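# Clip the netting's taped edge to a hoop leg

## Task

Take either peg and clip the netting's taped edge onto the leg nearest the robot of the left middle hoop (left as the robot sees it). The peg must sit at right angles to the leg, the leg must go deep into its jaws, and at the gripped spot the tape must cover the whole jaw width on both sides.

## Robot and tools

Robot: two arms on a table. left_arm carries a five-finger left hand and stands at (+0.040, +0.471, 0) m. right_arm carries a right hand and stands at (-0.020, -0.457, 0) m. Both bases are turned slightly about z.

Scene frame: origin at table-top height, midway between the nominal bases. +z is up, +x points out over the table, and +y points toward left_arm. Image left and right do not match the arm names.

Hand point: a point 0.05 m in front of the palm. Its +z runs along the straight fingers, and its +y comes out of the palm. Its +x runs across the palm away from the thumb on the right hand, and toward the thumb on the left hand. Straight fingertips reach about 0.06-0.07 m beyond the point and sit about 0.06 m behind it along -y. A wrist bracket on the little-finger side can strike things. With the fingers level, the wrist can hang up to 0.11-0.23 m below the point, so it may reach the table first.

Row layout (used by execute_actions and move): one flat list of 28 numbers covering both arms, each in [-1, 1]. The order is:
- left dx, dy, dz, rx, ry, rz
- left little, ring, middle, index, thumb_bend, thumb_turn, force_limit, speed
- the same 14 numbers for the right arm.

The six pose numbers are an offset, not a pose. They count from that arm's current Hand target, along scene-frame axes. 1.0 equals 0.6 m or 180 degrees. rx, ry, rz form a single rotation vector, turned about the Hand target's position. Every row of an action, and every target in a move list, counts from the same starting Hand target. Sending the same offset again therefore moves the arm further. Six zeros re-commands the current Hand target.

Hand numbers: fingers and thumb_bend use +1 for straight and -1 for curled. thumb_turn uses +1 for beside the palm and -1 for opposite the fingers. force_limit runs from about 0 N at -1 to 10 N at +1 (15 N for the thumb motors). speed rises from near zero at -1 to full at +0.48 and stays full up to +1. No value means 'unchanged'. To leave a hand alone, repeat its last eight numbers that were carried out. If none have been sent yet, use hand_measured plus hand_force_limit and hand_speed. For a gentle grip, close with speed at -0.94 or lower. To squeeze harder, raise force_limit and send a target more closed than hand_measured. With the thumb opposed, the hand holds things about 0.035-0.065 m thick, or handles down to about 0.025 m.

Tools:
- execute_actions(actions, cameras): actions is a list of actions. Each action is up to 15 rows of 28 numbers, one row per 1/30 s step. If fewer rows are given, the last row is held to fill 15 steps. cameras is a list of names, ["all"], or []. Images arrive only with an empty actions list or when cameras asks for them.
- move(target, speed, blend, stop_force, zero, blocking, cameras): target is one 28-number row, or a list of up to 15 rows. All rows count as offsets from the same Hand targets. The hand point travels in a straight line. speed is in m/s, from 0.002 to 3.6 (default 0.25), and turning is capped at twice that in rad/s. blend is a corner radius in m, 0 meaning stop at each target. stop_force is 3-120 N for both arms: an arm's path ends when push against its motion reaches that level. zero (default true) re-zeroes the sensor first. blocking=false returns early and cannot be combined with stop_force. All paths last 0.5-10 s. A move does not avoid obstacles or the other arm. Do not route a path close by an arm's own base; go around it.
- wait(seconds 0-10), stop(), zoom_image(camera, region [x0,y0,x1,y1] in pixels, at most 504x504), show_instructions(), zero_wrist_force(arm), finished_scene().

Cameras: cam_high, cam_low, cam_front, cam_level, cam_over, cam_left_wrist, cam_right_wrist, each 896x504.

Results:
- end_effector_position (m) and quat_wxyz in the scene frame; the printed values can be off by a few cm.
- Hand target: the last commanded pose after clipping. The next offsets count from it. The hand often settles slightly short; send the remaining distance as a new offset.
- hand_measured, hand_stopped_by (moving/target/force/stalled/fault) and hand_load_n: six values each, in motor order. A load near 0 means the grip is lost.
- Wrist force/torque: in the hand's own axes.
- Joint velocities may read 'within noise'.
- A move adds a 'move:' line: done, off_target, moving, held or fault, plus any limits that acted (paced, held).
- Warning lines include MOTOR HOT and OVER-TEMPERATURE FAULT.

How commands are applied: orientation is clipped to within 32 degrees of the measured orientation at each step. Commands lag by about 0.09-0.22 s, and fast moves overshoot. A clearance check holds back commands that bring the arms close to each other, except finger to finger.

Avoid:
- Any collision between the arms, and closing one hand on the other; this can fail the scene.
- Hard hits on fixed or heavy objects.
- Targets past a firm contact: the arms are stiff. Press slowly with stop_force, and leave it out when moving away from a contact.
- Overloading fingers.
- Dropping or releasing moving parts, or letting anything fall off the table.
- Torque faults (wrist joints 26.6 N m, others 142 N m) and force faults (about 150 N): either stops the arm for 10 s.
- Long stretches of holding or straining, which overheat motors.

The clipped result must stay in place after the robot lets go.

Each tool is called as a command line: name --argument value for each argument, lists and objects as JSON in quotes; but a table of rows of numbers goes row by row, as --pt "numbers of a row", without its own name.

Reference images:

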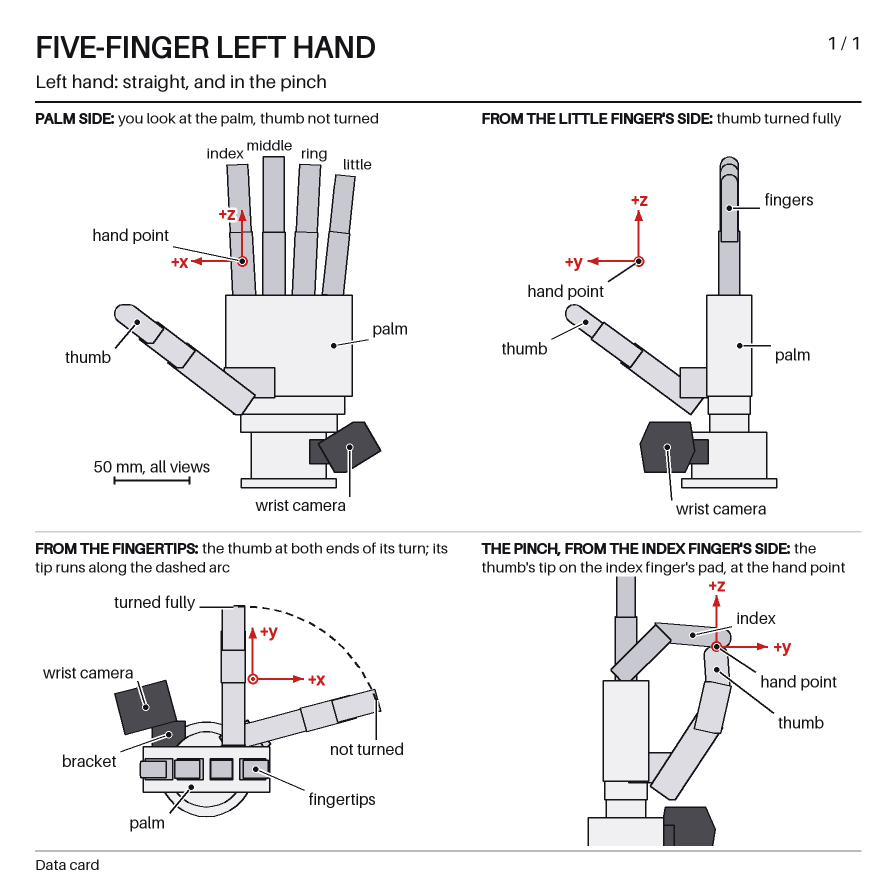

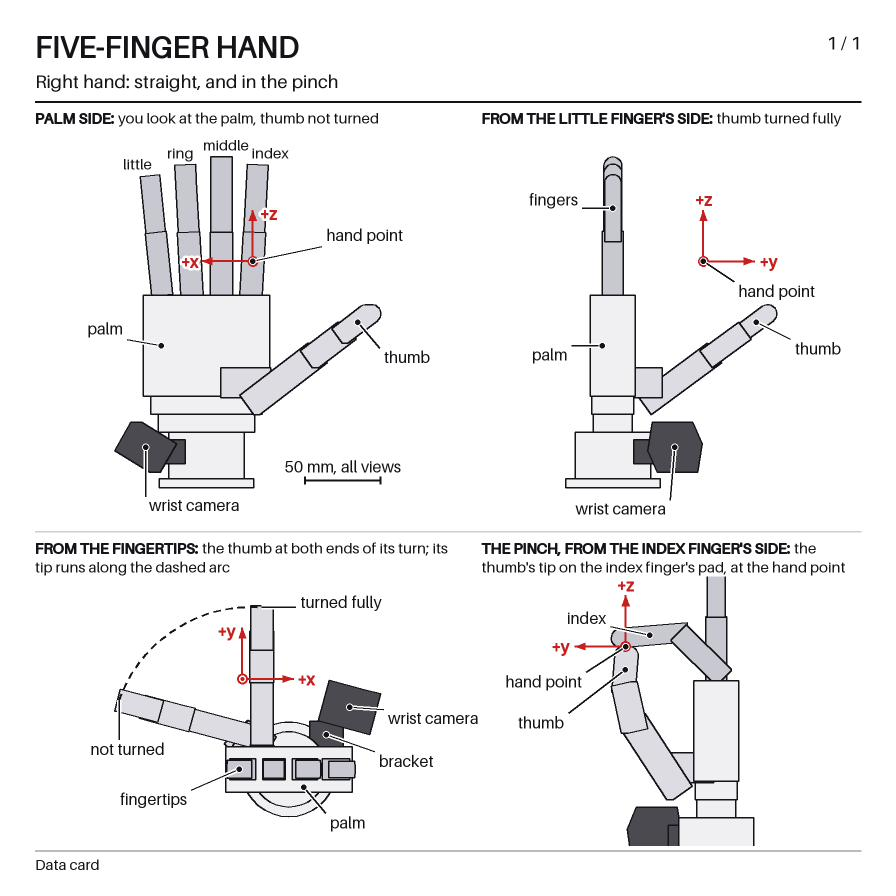

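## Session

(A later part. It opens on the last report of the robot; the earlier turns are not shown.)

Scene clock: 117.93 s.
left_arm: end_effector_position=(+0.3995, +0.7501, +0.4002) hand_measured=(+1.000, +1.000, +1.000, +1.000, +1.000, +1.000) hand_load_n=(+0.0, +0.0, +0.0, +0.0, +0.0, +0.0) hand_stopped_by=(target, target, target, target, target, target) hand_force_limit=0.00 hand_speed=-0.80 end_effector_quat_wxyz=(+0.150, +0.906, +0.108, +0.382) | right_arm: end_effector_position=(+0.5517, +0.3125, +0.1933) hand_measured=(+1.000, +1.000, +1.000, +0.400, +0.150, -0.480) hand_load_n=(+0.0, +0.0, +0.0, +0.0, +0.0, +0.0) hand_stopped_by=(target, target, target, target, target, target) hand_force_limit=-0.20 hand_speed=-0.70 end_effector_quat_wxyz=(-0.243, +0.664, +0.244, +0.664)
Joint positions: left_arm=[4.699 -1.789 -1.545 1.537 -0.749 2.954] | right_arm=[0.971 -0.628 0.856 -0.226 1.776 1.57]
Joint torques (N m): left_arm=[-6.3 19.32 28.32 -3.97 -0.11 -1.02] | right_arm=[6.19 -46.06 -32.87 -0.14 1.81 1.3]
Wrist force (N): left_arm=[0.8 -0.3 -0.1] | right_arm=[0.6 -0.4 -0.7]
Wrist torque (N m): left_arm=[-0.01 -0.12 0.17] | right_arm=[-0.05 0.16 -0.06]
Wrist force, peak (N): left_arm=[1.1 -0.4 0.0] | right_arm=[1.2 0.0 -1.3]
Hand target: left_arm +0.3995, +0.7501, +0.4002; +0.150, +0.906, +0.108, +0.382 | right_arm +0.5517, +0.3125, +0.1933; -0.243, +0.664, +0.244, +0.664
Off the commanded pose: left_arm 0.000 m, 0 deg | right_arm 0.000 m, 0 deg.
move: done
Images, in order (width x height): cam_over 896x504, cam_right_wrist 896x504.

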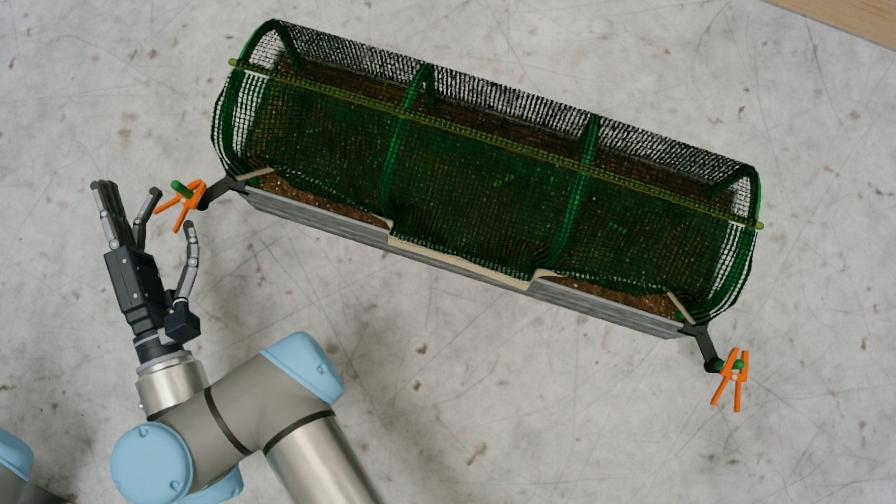

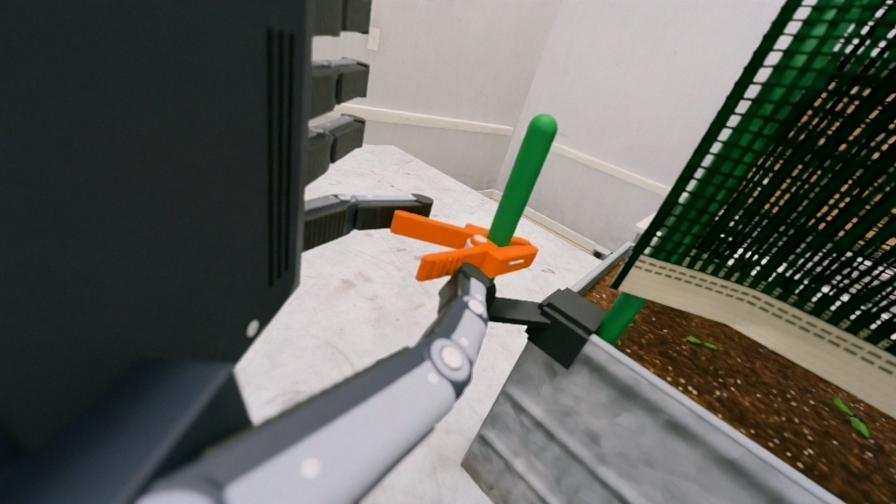

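move --pt "0 0 0 0 0 0 1 1 1 1 1 1 0.0 -0.8 0 0 0 0 0 0 1 1 1 0.28 0.0 -0.48 0.8 -0.82" --speed 0.05 --cameras '["cam_over", "cam_right_wrist"]'

zoom_image --camera "cam_over" --region '[130, 165, 220, 255]'

zoom_image --camera "cam_right_wrist" --region '[380, 180, 560, 300]'

Scene clock: 119.00 s.
left_arm: end_effector_position=(+0.3995, +0.7501, +0.4002) hand_measured=(+1.000, +1.000, +1.000, +1.000, +1.000, +1.000) hand_load_n=(+0.0, +0.0, +0.0, +0.0, +0.0, +0.0) hand_stopped_by=(target, target, target, target, target, target) hand_force_limit=0.00 hand_speed=-0.80 end_effector_quat_wxyz=(+0.150, +0.906, +0.108, +0.382) | right_arm: end_effector_position=(+0.5517, +0.3125, +0.1933) hand_measured=(+1.000, +1.000, +1.000, +0.282, +0.008, -0.480) hand_load_n=(+0.0, +0.0, +0.0, +8.0, +11.5, +0.5) hand_stopped_by=(target, target, target, target, stalled, target) hand_force_limit=0.80 hand_speed=-0.82 end_effector_quat_wxyz=(-0.243, +0.664, +0.244, +0.664)
Joint positions: left_arm=[4.699 -1.789 -1.545 1.537 -0.749 2.954] | right_arm=[0.971 -0.628 0.856 -0.226 1.776 1.57]
Joint torques (N m): left_arm=[-7.14 19.38 28.33 -4.03 -0.1 -1.21] | right_arm=[2.71 -46.96 -31.22 -0.1 1.48 1.06]
Wrist force (N): left_arm=[1.0 -0.5 0.0] | right_arm=[-0.1 1.1 2.5]
Wrist torque (N m): left_arm=[-0.03 -0.13 0.18] | right_arm=[0.01 0.15 -0.03]
Wrist force, peak (N): left_arm=[1.0 -0.5 0.0] | right_arm=[-0.1 1.2 2.9]
Hand target: left_arm +0.3995, +0.7501, +0.4002; +0.150, +0.906, +0.108, +0.382 | right_arm +0.5517, +0.3125, +0.1933; -0.243, +0.664, +0.244, +0.664
Off the commanded pose: left_arm 0.000 m, 0 deg | right_arm 0.000 m, 0 deg.
move: done
Images, in order (width x height): cam_over 896x504, cam_right_wrist 896x504.

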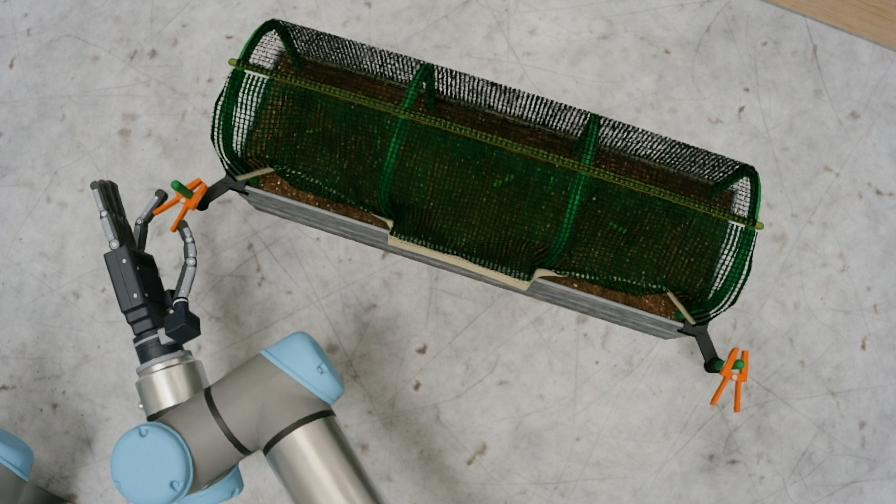

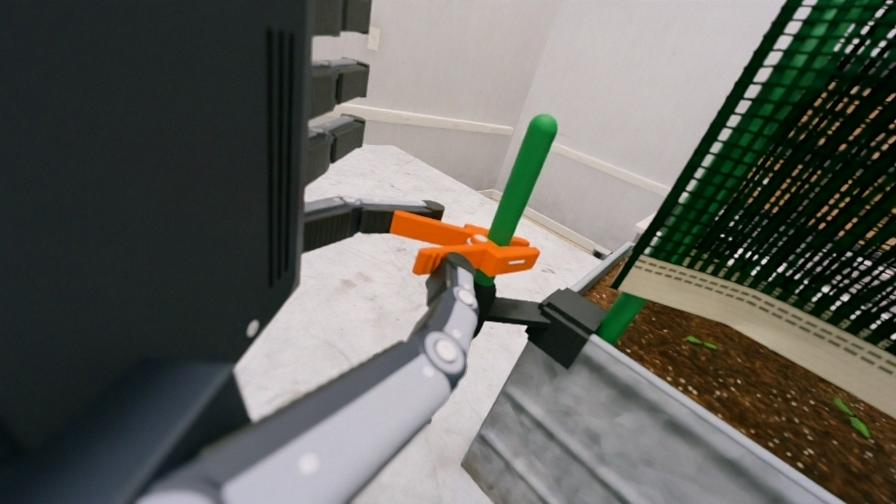

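Scaled by 5.600 from the camera's 896x504 image, which has a finer 1280x720 frame.

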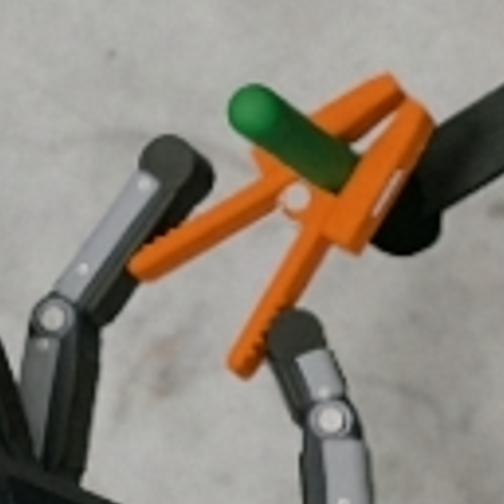

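Scaled by 2.800 from the camera's 896x504 image, which has a finer 1280x720 frame.

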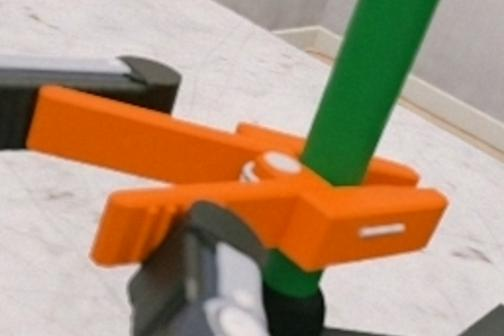

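move --pt "0 0 0 0 0 0 1 1 1 1 1 1 0.0 -0.8 0 0 0 0 0 0 1 1 1 0.18 -0.08 -0.48 0.95 -0.85" --speed 0.05 --cameras '["cam_over", "cam_right_wrist"]'

zoom_image --camera "cam_over" --region '[130, 165, 220, 255]'

zoom_image --camera "cam_right_wrist" --region '[380, 180, 560, 300]'

Scene clock: 119.73 s.
left_arm: end_effector_position=(+0.3995, +0.7501, +0.4002) hand_measured=(+1.000, +1.000, +1.000, +1.000, +1.000, +1.000) hand_load_n=(+0.0, +0.0, +0.0, +0.0, +0.0, +0.0) hand_stopped_by=(target, target, target, target, target, target) hand_force_limit=0.00 hand_speed=-0.80 end_effector_quat_wxyz=(+0.150, +0.906, +0.108, +0.382) | right_arm: end_effector_position=(+0.5517, +0.3125, +0.1933) hand_measured=(+1.000, +1.000, +1.000, +0.258, -0.046, -0.480) hand_load_n=(+0.0, +0.0, +0.0, +11.5, +14.0, +0.0) hand_stopped_by=(target, target, target, force, force, target) hand_force_limit=0.95 hand_speed=-0.85 end_effector_quat_wxyz=(-0.243, +0.664, +0.244, +0.664)
Joint positions: left_arm=[4.699 -1.789 -1.545 1.537 -0.749 2.954] | right_arm=[0.971 -0.628 0.856 -0.226 1.776 1.57]
Joint torques (N m): left_arm=[-7.04 19.57 29.18 -4.01 -0.23 -1.26] | right_arm=[-0.47 -48.7 -30.44 -0.01 0.82 0.86]
Wrist force (N): left_arm=[0.8 -0.1 0.1] | right_arm=[-0.1 -2.2 2.7]
Wrist torque (N m): left_arm=[0.02 -0.11 0.16] | right_arm=[0.09 0.15 -0.04]
Wrist force, peak (N): left_arm=[0.9 -0.5 -0.1] | right_arm=[0.1 -2.3 2.9]
Hand target: left_arm +0.3995, +0.7501, +0.4002; +0.150, +0.906, +0.108, +0.382 | right_arm +0.5517, +0.3125, +0.1933; -0.243, +0.664, +0.244, +0.664
Off the commanded pose: left_arm 0.000 m, 0 deg | right_arm 0.000 m, 0 deg.
move: done
Images, in order (width x height): cam_over 896x504, cam_right_wrist 896x504.

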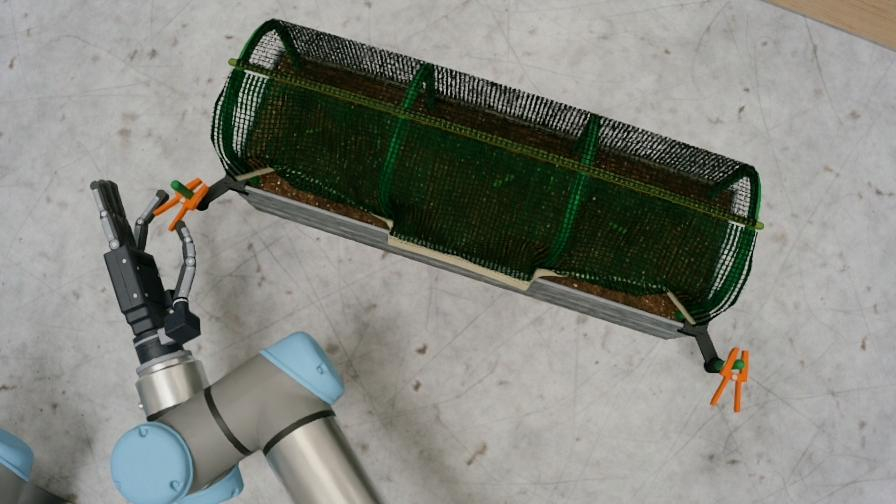

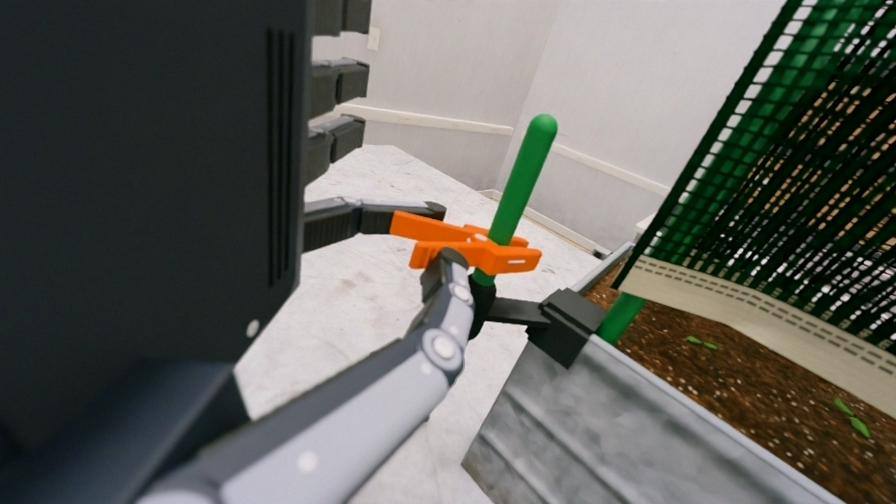

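Scaled by 5.600 from the camera's 896x504 image, which has a finer 1280x720 frame.

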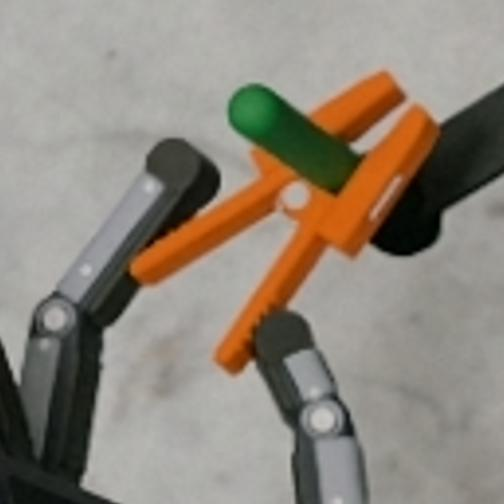

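Scaled by 2.800 from the camera's 896x504 image, which has a finer 1280x720 frame.

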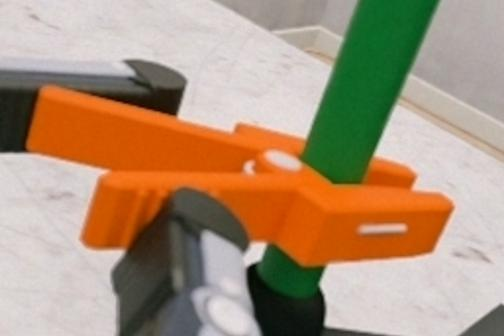

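move --pt "0 0 0 0 0 0 1 1 1 1 1 1 0.0 -0.8 0.0011 0.0031 0 0 0 0 1 1 1 0.18 -0.08 -0.48 0.95 -0.85" --speed 0.03 --cameras '["cam_over", "cam_right_wrist"]'

zoom_image --camera "cam_over" --region '[130, 165, 220, 255]'

Scene clock: 121.03 s.
left_arm: end_effector_position=(+0.3995, +0.7501, +0.4002) hand_measured=(+1.000, +1.000, +1.000, +1.000, +1.000, +1.000) hand_load_n=(+0.0, +0.0, +0.0, +0.0, +0.0, +0.0) hand_stopped_by=(target, target, target, target, target, target) hand_force_limit=0.00 hand_speed=-0.80 end_effector_quat_wxyz=(+0.150, +0.906, +0.108, +0.382) | right_arm: end_effector_position=(+0.5524, +0.3143, +0.1933) hand_measured=(+1.000, +1.000, +1.000, +0.258, -0.046, -0.480) hand_load_n=(-0.5, +0.0, +0.0, +9.5, +11.0, +0.0) hand_stopped_by=(target, target, target, force, force, target) hand_force_limit=0.95 hand_speed=-0.85 end_effector_quat_wxyz=(-0.243, +0.664, +0.244, +0.664)
Joint positions: left_arm=[4.699 -1.789 -1.545 1.537 -0.749 2.954] | right_arm=[0.971 -0.623 0.845 -0.221 1.777 1.57]
Joint torques (N m): left_arm=[-5.22 19.32 28.7 -4.21 -0.24 -1.09] | right_arm=[6.97 -47.24 -33.62 -0.26 1.66 0.14]
Wrist force (N): left_arm=[0.8 -0.1 0.1] | right_arm=[0.5 0.1 -1.2]
Wrist torque (N m): left_arm=[0.01 -0.11 0.17] | right_arm=[-0.09 0.09 -0.04]
Wrist force, peak (N): left_arm=[1.0 -0.4 0.0] | right_arm=[0.1 -2.6 2.7]
Hand target: left_arm +0.3995, +0.7501, +0.4002; +0.150, +0.906, +0.108, +0.382 | right_arm +0.5524, +0.3144, +0.1933; -0.243, +0.664, +0.244, +0.664
Off the commanded pose: left_arm 0.000 m, 0 deg | right_arm 0.000 m, 0 deg.
move: done
Images, in order (width x height): cam_over 896x504, cam_right_wrist 896x504.

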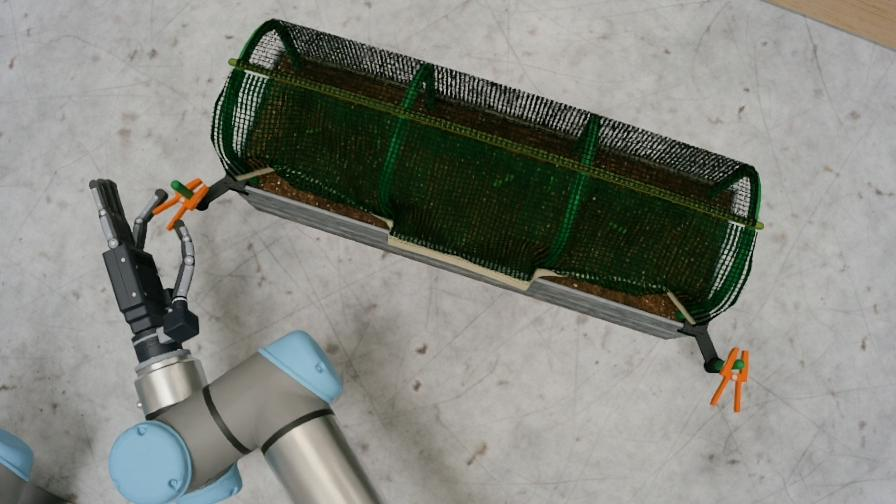

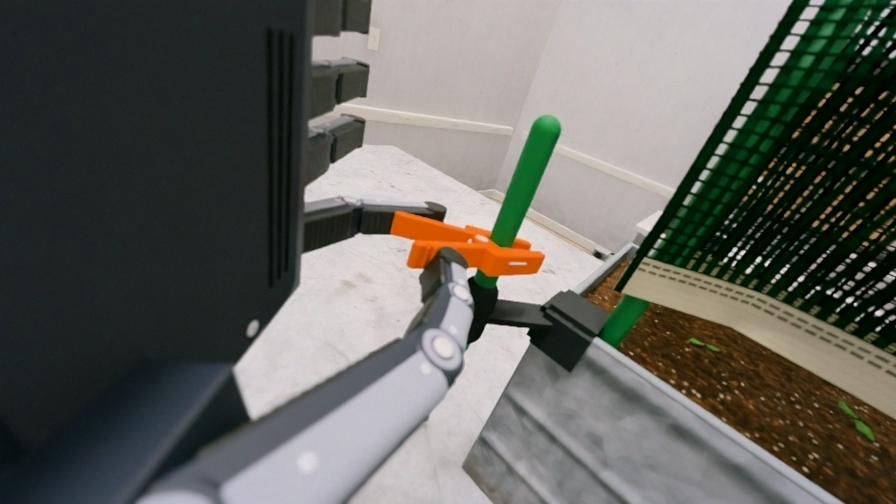

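Scaled by 5.600 from the camera's 896x504 image, which has a finer 1280x720 frame.

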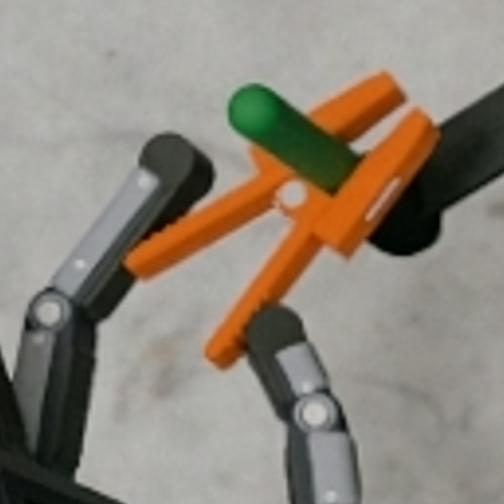

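move --pt "0 0 0 0 0 0 1 1 1 1 1 1 0.0 -0.8 0 0 0 0 0 0 1 1 1 0.17 -0.14 -0.48 1.0 -0.85" --speed 0.03 --cameras '["cam_over", "cam_right_wrist"]'

zoom_image --camera "cam_over" --region '[130, 165, 220, 255]'

zoom_image --camera "cam_right_wrist" --region '[380, 180, 560, 300]'

Scene clock: 121.77 s.
left_arm: end_effector_position=(+0.3995, +0.7501, +0.4002) hand_measured=(+1.000, +1.000, +1.000, +1.000, +1.000, +1.000) hand_load_n=(+0.0, +0.0, +0.0, +0.0, +0.0, +0.0) hand_stopped_by=(target, target, target, target, target, target) hand_force_limit=0.00 hand_speed=-0.80 end_effector_quat_wxyz=(+0.150, +0.906, +0.108, +0.382) | right_arm: end_effector_position=(+0.5524, +0.3144, +0.1933) hand_measured=(+1.000, +1.000, +1.000, +0.248, -0.074, -0.480) hand_load_n=(+0.0, +0.0, +0.0, +12.0, +14.5, -0.5) hand_stopped_by=(target, target, target, force, force, target) hand_force_limit=1.00 hand_speed=-0.85 end_effector_quat_wxyz=(-0.243, +0.664, +0.244, +0.664)
Joint positions: left_arm=[4.699 -1.789 -1.545 1.537 -0.749 2.954] | right_arm=[0.971 -0.622 0.844 -0.221 1.777 1.57]
Joint torques (N m): left_arm=[-6.24 18.77 28.96 -4.02 -0.11 -1.09] | right_arm=[3.95 -46.19 -32.47 -0.19 1.53 0.01]
Wrist force (N): left_arm=[1.0 -0.4 0.0] | right_arm=[0.4 -0.4 1.9]
Wrist torque (N m): left_arm=[-0.03 -0.13 0.18] | right_arm=[0.05 0.12 -0.03]
Wrist force, peak (N): left_arm=[1.0 -0.5 0.1] | right_arm=[0.5 -0.5 2.3]
Hand target: left_arm +0.3995, +0.7501, +0.4002; +0.150, +0.906, +0.108, +0.382 | right_arm +0.5524, +0.3144, +0.1933; -0.243, +0.664, +0.244, +0.664
Off the commanded pose: left_arm 0.000 m, 0 deg | right_arm 0.000 m, 0 deg.
move: done
Images, in order (width x height): cam_over 896x504, cam_right_wrist 896x504.

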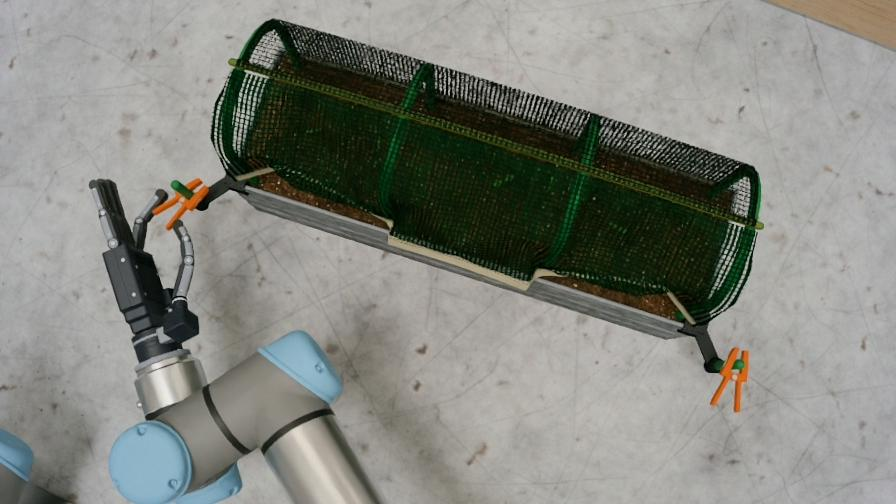

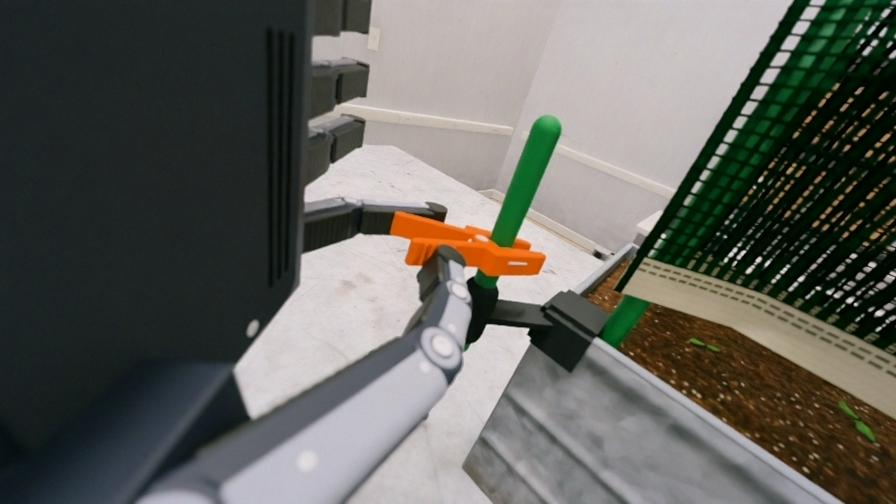

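Scaled by 5.600 from the camera's 896x504 image, which has a finer 1280x720 frame.

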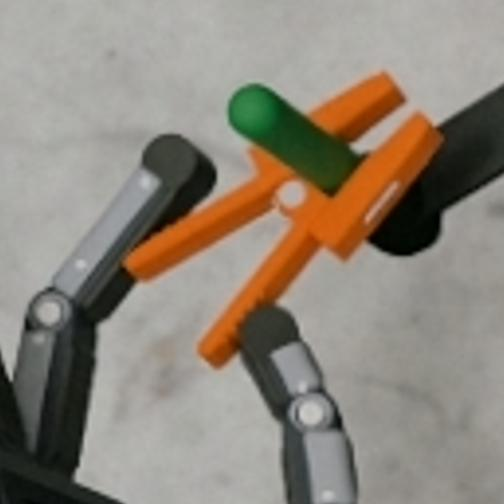

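Scaled by 2.800 from the camera's 896x504 image, which has a finer 1280x720 frame.

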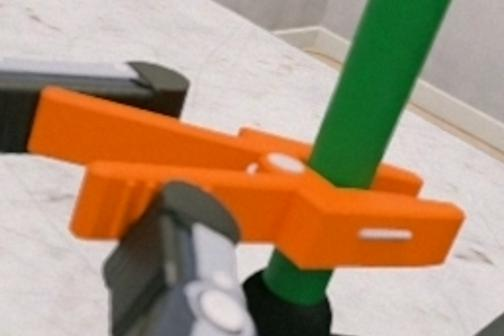

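move --pt "0 0 0 0 0 0 1 1 1 1 1 1 0.0 -0.8 0.0008 0.0024 0 0 0 0 1 1 1 0.17 -0.14 -0.48 1.0 -0.85" --speed 0.03

move --pt "0 0 0 0 0 0 1 1 1 1 1 1 0.0 -0.8 0 0 0 0 0 0 1 1 1 0.16 -0.18 -0.48 1.0 -0.85" --speed 0.03 --cameras '["cam_over", "cam_right_wrist"]'

zoom_image --camera "cam_over" --region '[130, 165, 220, 255]'

zoom_image --camera "cam_right_wrist" --region '[380, 180, 560, 300]'

Scene clock: 122.77 s.
left_arm: end_effector_position=(+0.3995, +0.7501, +0.4002) hand_measured=(+1.000, +1.000, +1.000, +1.000, +1.000, +1.000) hand_load_n=(+0.0, +0.0, +0.0, +0.0, +0.0, +0.0) hand_stopped_by=(target, target, target, target, target, target) hand_force_limit=0.00 hand_speed=-0.80 end_effector_quat_wxyz=(+0.150, +0.906, +0.108, +0.382) | right_arm: end_effector_position=(+0.5529, +0.3158, +0.1933) hand_measured=(+1.000, +1.000, +1.000, +0.248, -0.074, -0.480) hand_load_n=(+0.0, +0.0, +0.0, +10.5, +12.0, +0.0) hand_stopped_by=(target, target, target, force, force, target) hand_force_limit=1.00 hand_speed=-0.85 end_effector_quat_wxyz=(-0.243, +0.664, +0.244, +0.664)
Joint positions: left_arm=[4.699 -1.789 -1.545 1.537 -0.749 2.954] | right_arm=[0.972 -0.618 0.836 -0.217 1.778 1.57]
Joint torques (N m): left_arm=[-5.32 19.84 29.75 -3.98 -0.07 -1.08] | right_arm=[7.81 -45.49 -32.92 0.06 1.54 -0.12]
Wrist force (N): left_arm=[0.9 -0.2 0.0] | right_arm=[0.4 1.0 -0.7]
Wrist torque (N m): left_arm=[0.00 -0.12 0.17] | right_arm=[-0.03 0.13 -0.04]
Wrist force, peak (N): left_arm=[1.1 -0.3 0.1] | right_arm=[0.3 -0.6 2.1]
Hand target: left_arm +0.3995, +0.7501, +0.4002; +0.150, +0.906, +0.108, +0.382 | right_arm +0.5529, +0.3158, +0.1933; -0.243, +0.664, +0.244, +0.664
Off the commanded pose: left_arm 0.000 m, 0 deg | right_arm 0.000 m, 0 deg.
move: done

Scene clock: 123.27 s.
left_arm: end_effector_position=(+0.3995, +0.7501, +0.4002) hand_measured=(+1.000, +1.000, +1.000, +1.000, +1.000, +1.000) hand_load_n=(+0.0, -0.5, +0.0, +0.0, +0.0, +0.0) hand_stopped_by=(target, target, target, target, target, target) hand_force_limit=0.00 hand_speed=-0.80 end_effector_quat_wxyz=(+0.150, +0.906, +0.108, +0.382) | right_arm: end_effector_position=(+0.5529, +0.3158, +0.1933) hand_measured=(+1.000, +1.000, +1.000, +0.248, -0.100, -0.480) hand_load_n=(+0.0, +0.0, +0.0, +12.0, +15.0, +0.0) hand_stopped_by=(target, target, target, force, force, target) hand_force_limit=1.00 hand_speed=-0.85 end_effector_quat_wxyz=(-0.243, +0.664, +0.244, +0.664)
Joint positions: left_arm=[4.699 -1.789 -1.545 1.537 -0.749 2.954] | right_arm=[0.972 -0.618 0.835 -0.217 1.778 1.57]
Joint torques (N m): left_arm=[-5.87 18.97 28.53 -3.95 -0.28 -1.01] | right_arm=[7.67 -45.73 -33.02 0.13 1.59 0.08]
Wrist force (N): left_arm=[0.8 -0.3 -0.1] | right_arm=[0.0 -0.2 1.7]
Wrist torque (N m): left_arm=[-0.01 -0.10 0.17] | right_arm=[0.01 0.17 -0.07]
Wrist force, peak (N): left_arm=[1.1 -0.5 -0.2] | right_arm=[0.3 -0.1 2.0]
Hand target: left_arm +0.3995, +0.7501, +0.4002; +0.150, +0.906, +0.108, +0.382 | right_arm +0.5529, +0.3158, +0.1933; -0.243, +0.664, +0.244, +0.664
Off the commanded pose: left_arm 0.000 m, 0 deg | right_arm 0.000 m, 0 deg.
move: done
Images, in order (width x height): cam_over 896x504, cam_right_wrist 896x504.

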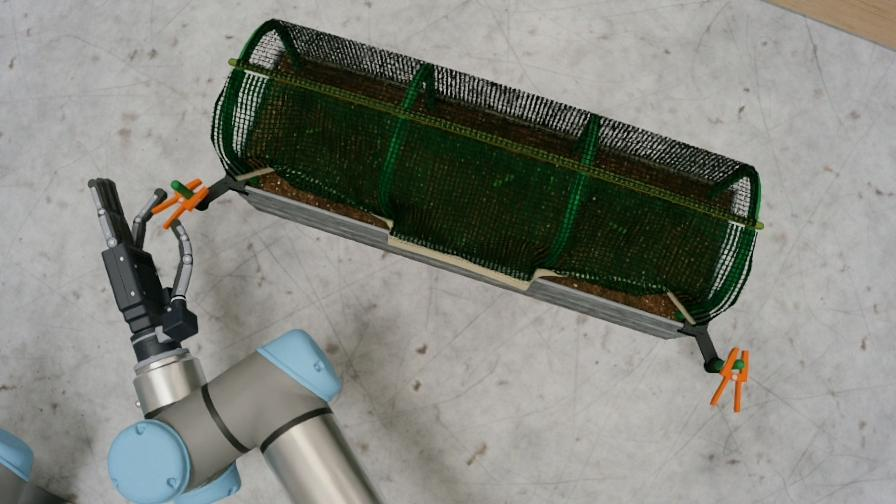

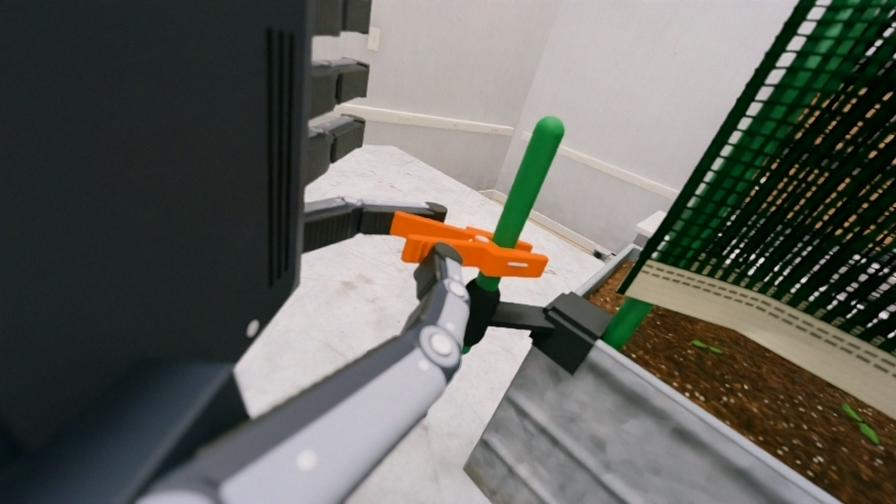

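Scaled by 5.600 from the camera's 896x504 image, which has a finer 1280x720 frame.

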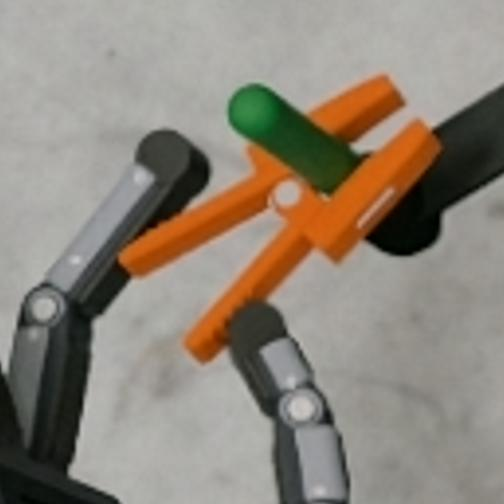

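Scaled by 2.800 from the camera's 896x504 image, which has a finer 1280x720 frame.

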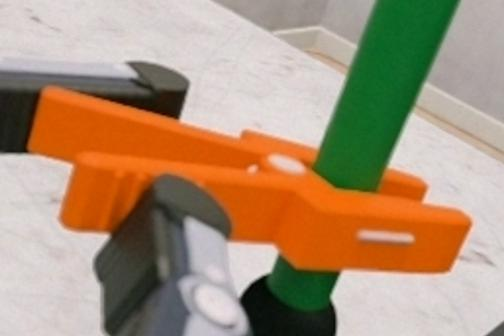

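move --pt "0 0 0 0 0 0 1 1 1 1 1 1 0.0 -0.8 0.0008 0.0024 0 0 0 0 1 1 1 0.16 -0.18 -0.48 1.0 -0.85" --speed 0.03

move --pt "0 0 0 0 0 0 1 1 1 1 1 1 0.0 -0.8 0 0 0 0 0 0 1 1 1 0.15 -0.22 -0.48 1.0 -0.85" --speed 0.03 --cameras '["cam_over", "cam_right_wrist"]'

zoom_image --camera "cam_over" --region '[130, 165, 220, 255]'

zoom_image --camera "cam_right_wrist" --region '[380, 180, 560, 300]'

Scene clock: 124.47 s.
left_arm: end_effector_position=(+0.3995, +0.7501, +0.4002) hand_measured=(+1.000, +1.000, +1.000, +1.000, +1.000, +1.000) hand_load_n=(+0.0, +0.0, +0.0, +0.0, +0.0, +0.0) hand_stopped_by=(target, target, target, target, target, target) hand_force_limit=0.00 hand_speed=-0.80 end_effector_quat_wxyz=(+0.150, +0.906, +0.108, +0.382) | right_arm: end_effector_position=(+0.5533, +0.3172, +0.1933) hand_measured=(+1.000, +1.000, +1.000, +0.248, -0.100, -0.480) hand_load_n=(+0.0, +0.0, +0.0, +11.0, +12.5, +0.0) hand_stopped_by=(target, target, target, force, force, target) hand_force_limit=1.00 hand_speed=-0.85 end_effector_quat_wxyz=(-0.243, +0.664, +0.244, +0.664)
Joint positions: left_arm=[4.699 -1.789 -1.545 1.537 -0.749 2.954] | right_arm=[0.973 -0.613 0.827 -0.213 1.779 1.57]
Joint torques (N m): left_arm=[-5.26 18.81 27.86 -4.11 -0.08 -1.09] | right_arm=[7.04 -45.55 -34.72 -0.11 1.58 0.37]
Wrist force (N): left_arm=[0.7 -0.5 0.0] | right_arm=[0.3 1.2 -0.7]
Wrist torque (N m): left_arm=[-0.04 -0.09 0.17] | right_arm=[-0.03 0.13 -0.05]
Wrist force, peak (N): left_arm=[0.9 -0.5 0.0] | right_arm=[0.1 -0.1 2.0]
Hand target: left_arm +0.3995, +0.7501, +0.4002; +0.150, +0.906, +0.108, +0.382 | right_arm +0.5534, +0.3173, +0.1933; -0.243, +0.664, +0.244, +0.664
Off the commanded pose: left_arm 0.000 m, 0 deg | right_arm 0.000 m, 0 deg.
move: done

Scene clock: 124.97 s.
left_arm: end_effector_position=(+0.3995, +0.7501, +0.4002) hand_measured=(+1.000, +1.000, +1.000, +1.000, +1.000, +1.000) hand_load_n=(+0.0, +0.0, +0.0, +0.0, +0.0, +0.0) hand_stopped_by=(target, target, target, target, target, target) hand_force_limit=0.00 hand_speed=-0.80 end_effector_quat_wxyz=(+0.150, +0.906, +0.108, +0.382) | right_arm: end_effector_position=(+0.5534, +0.3173, +0.1933) hand_measured=(+1.000, +1.000, +1.000, +0.248, -0.120, -0.480) hand_load_n=(+0.0, +0.0, +0.0, +12.0, +14.5, +0.0) hand_stopped_by=(target, target, target, force, force, target) hand_force_limit=1.00 hand_speed=-0.85 end_effector_quat_wxyz=(-0.243, +0.664, +0.244, +0.664)
Joint positions: left_arm=[4.699 -1.789 -1.545 1.537 -0.749 2.954] | right_arm=[0.973 -0.613 0.826 -0.212 1.779 1.57]
Joint torques (N m): left_arm=[-6.43 19.34 28.73 -3.89 -0.12 -1.24] | right_arm=[6.83 -47.04 -32.94 0.07 1.51 0.52]
Wrist force (N): left_arm=[0.9 -0.5 -0.1] | right_arm=[0.2 0.4 1.2]
Wrist torque (N m): left_arm=[-0.04 -0.13 0.18] | right_arm=[0.02 0.14 -0.04]
Wrist force, peak (N): left_arm=[1.2 -0.3 0.0] | right_arm=[0.2 0.5 1.6]
Hand target: left_arm +0.3995, +0.7501, +0.4002; +0.150, +0.906, +0.108, +0.382 | right_arm +0.5534, +0.3173, +0.1933; -0.243, +0.664, +0.244, +0.664
Off the commanded pose: left_arm 0.000 m, 0 deg | right_arm 0.000 m, 0 deg.
move: done
Images, in order (width x height): cam_over 896x504, cam_right_wrist 896x504.

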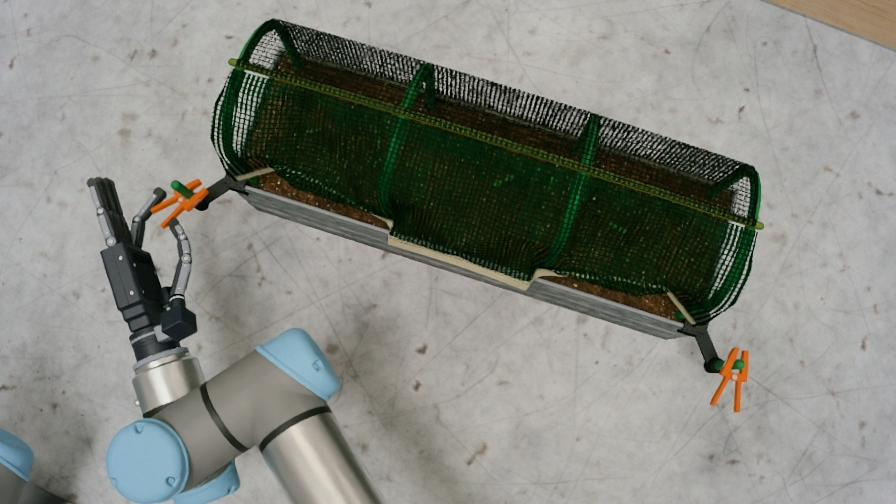

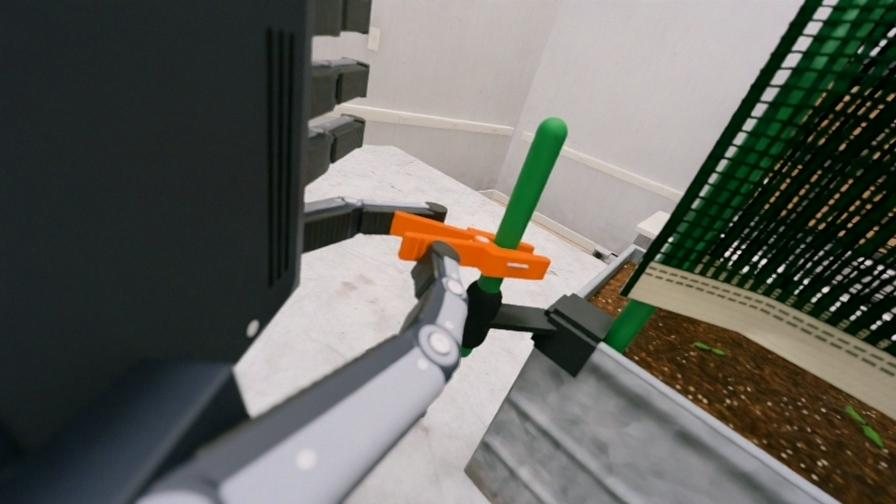

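Scaled by 5.600 from the camera's 896x504 image, which has a finer 1280x720 frame.

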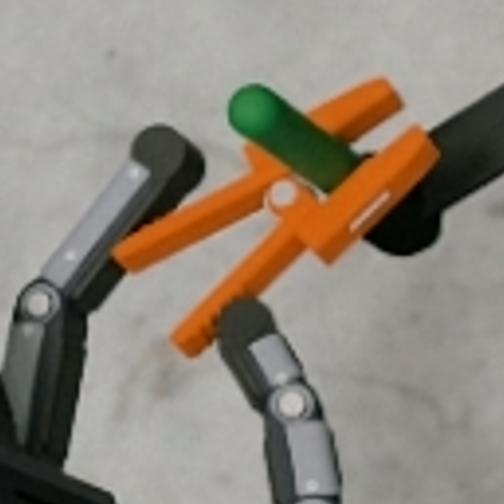

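Scaled by 2.800 from the camera's 896x504 image, which has a finer 1280x720 frame.

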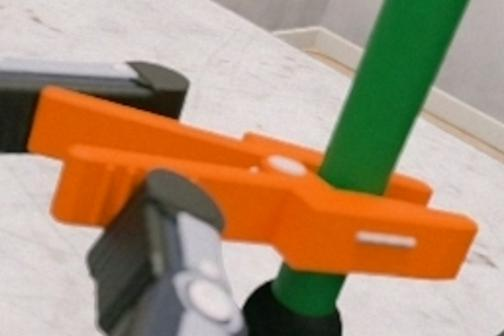

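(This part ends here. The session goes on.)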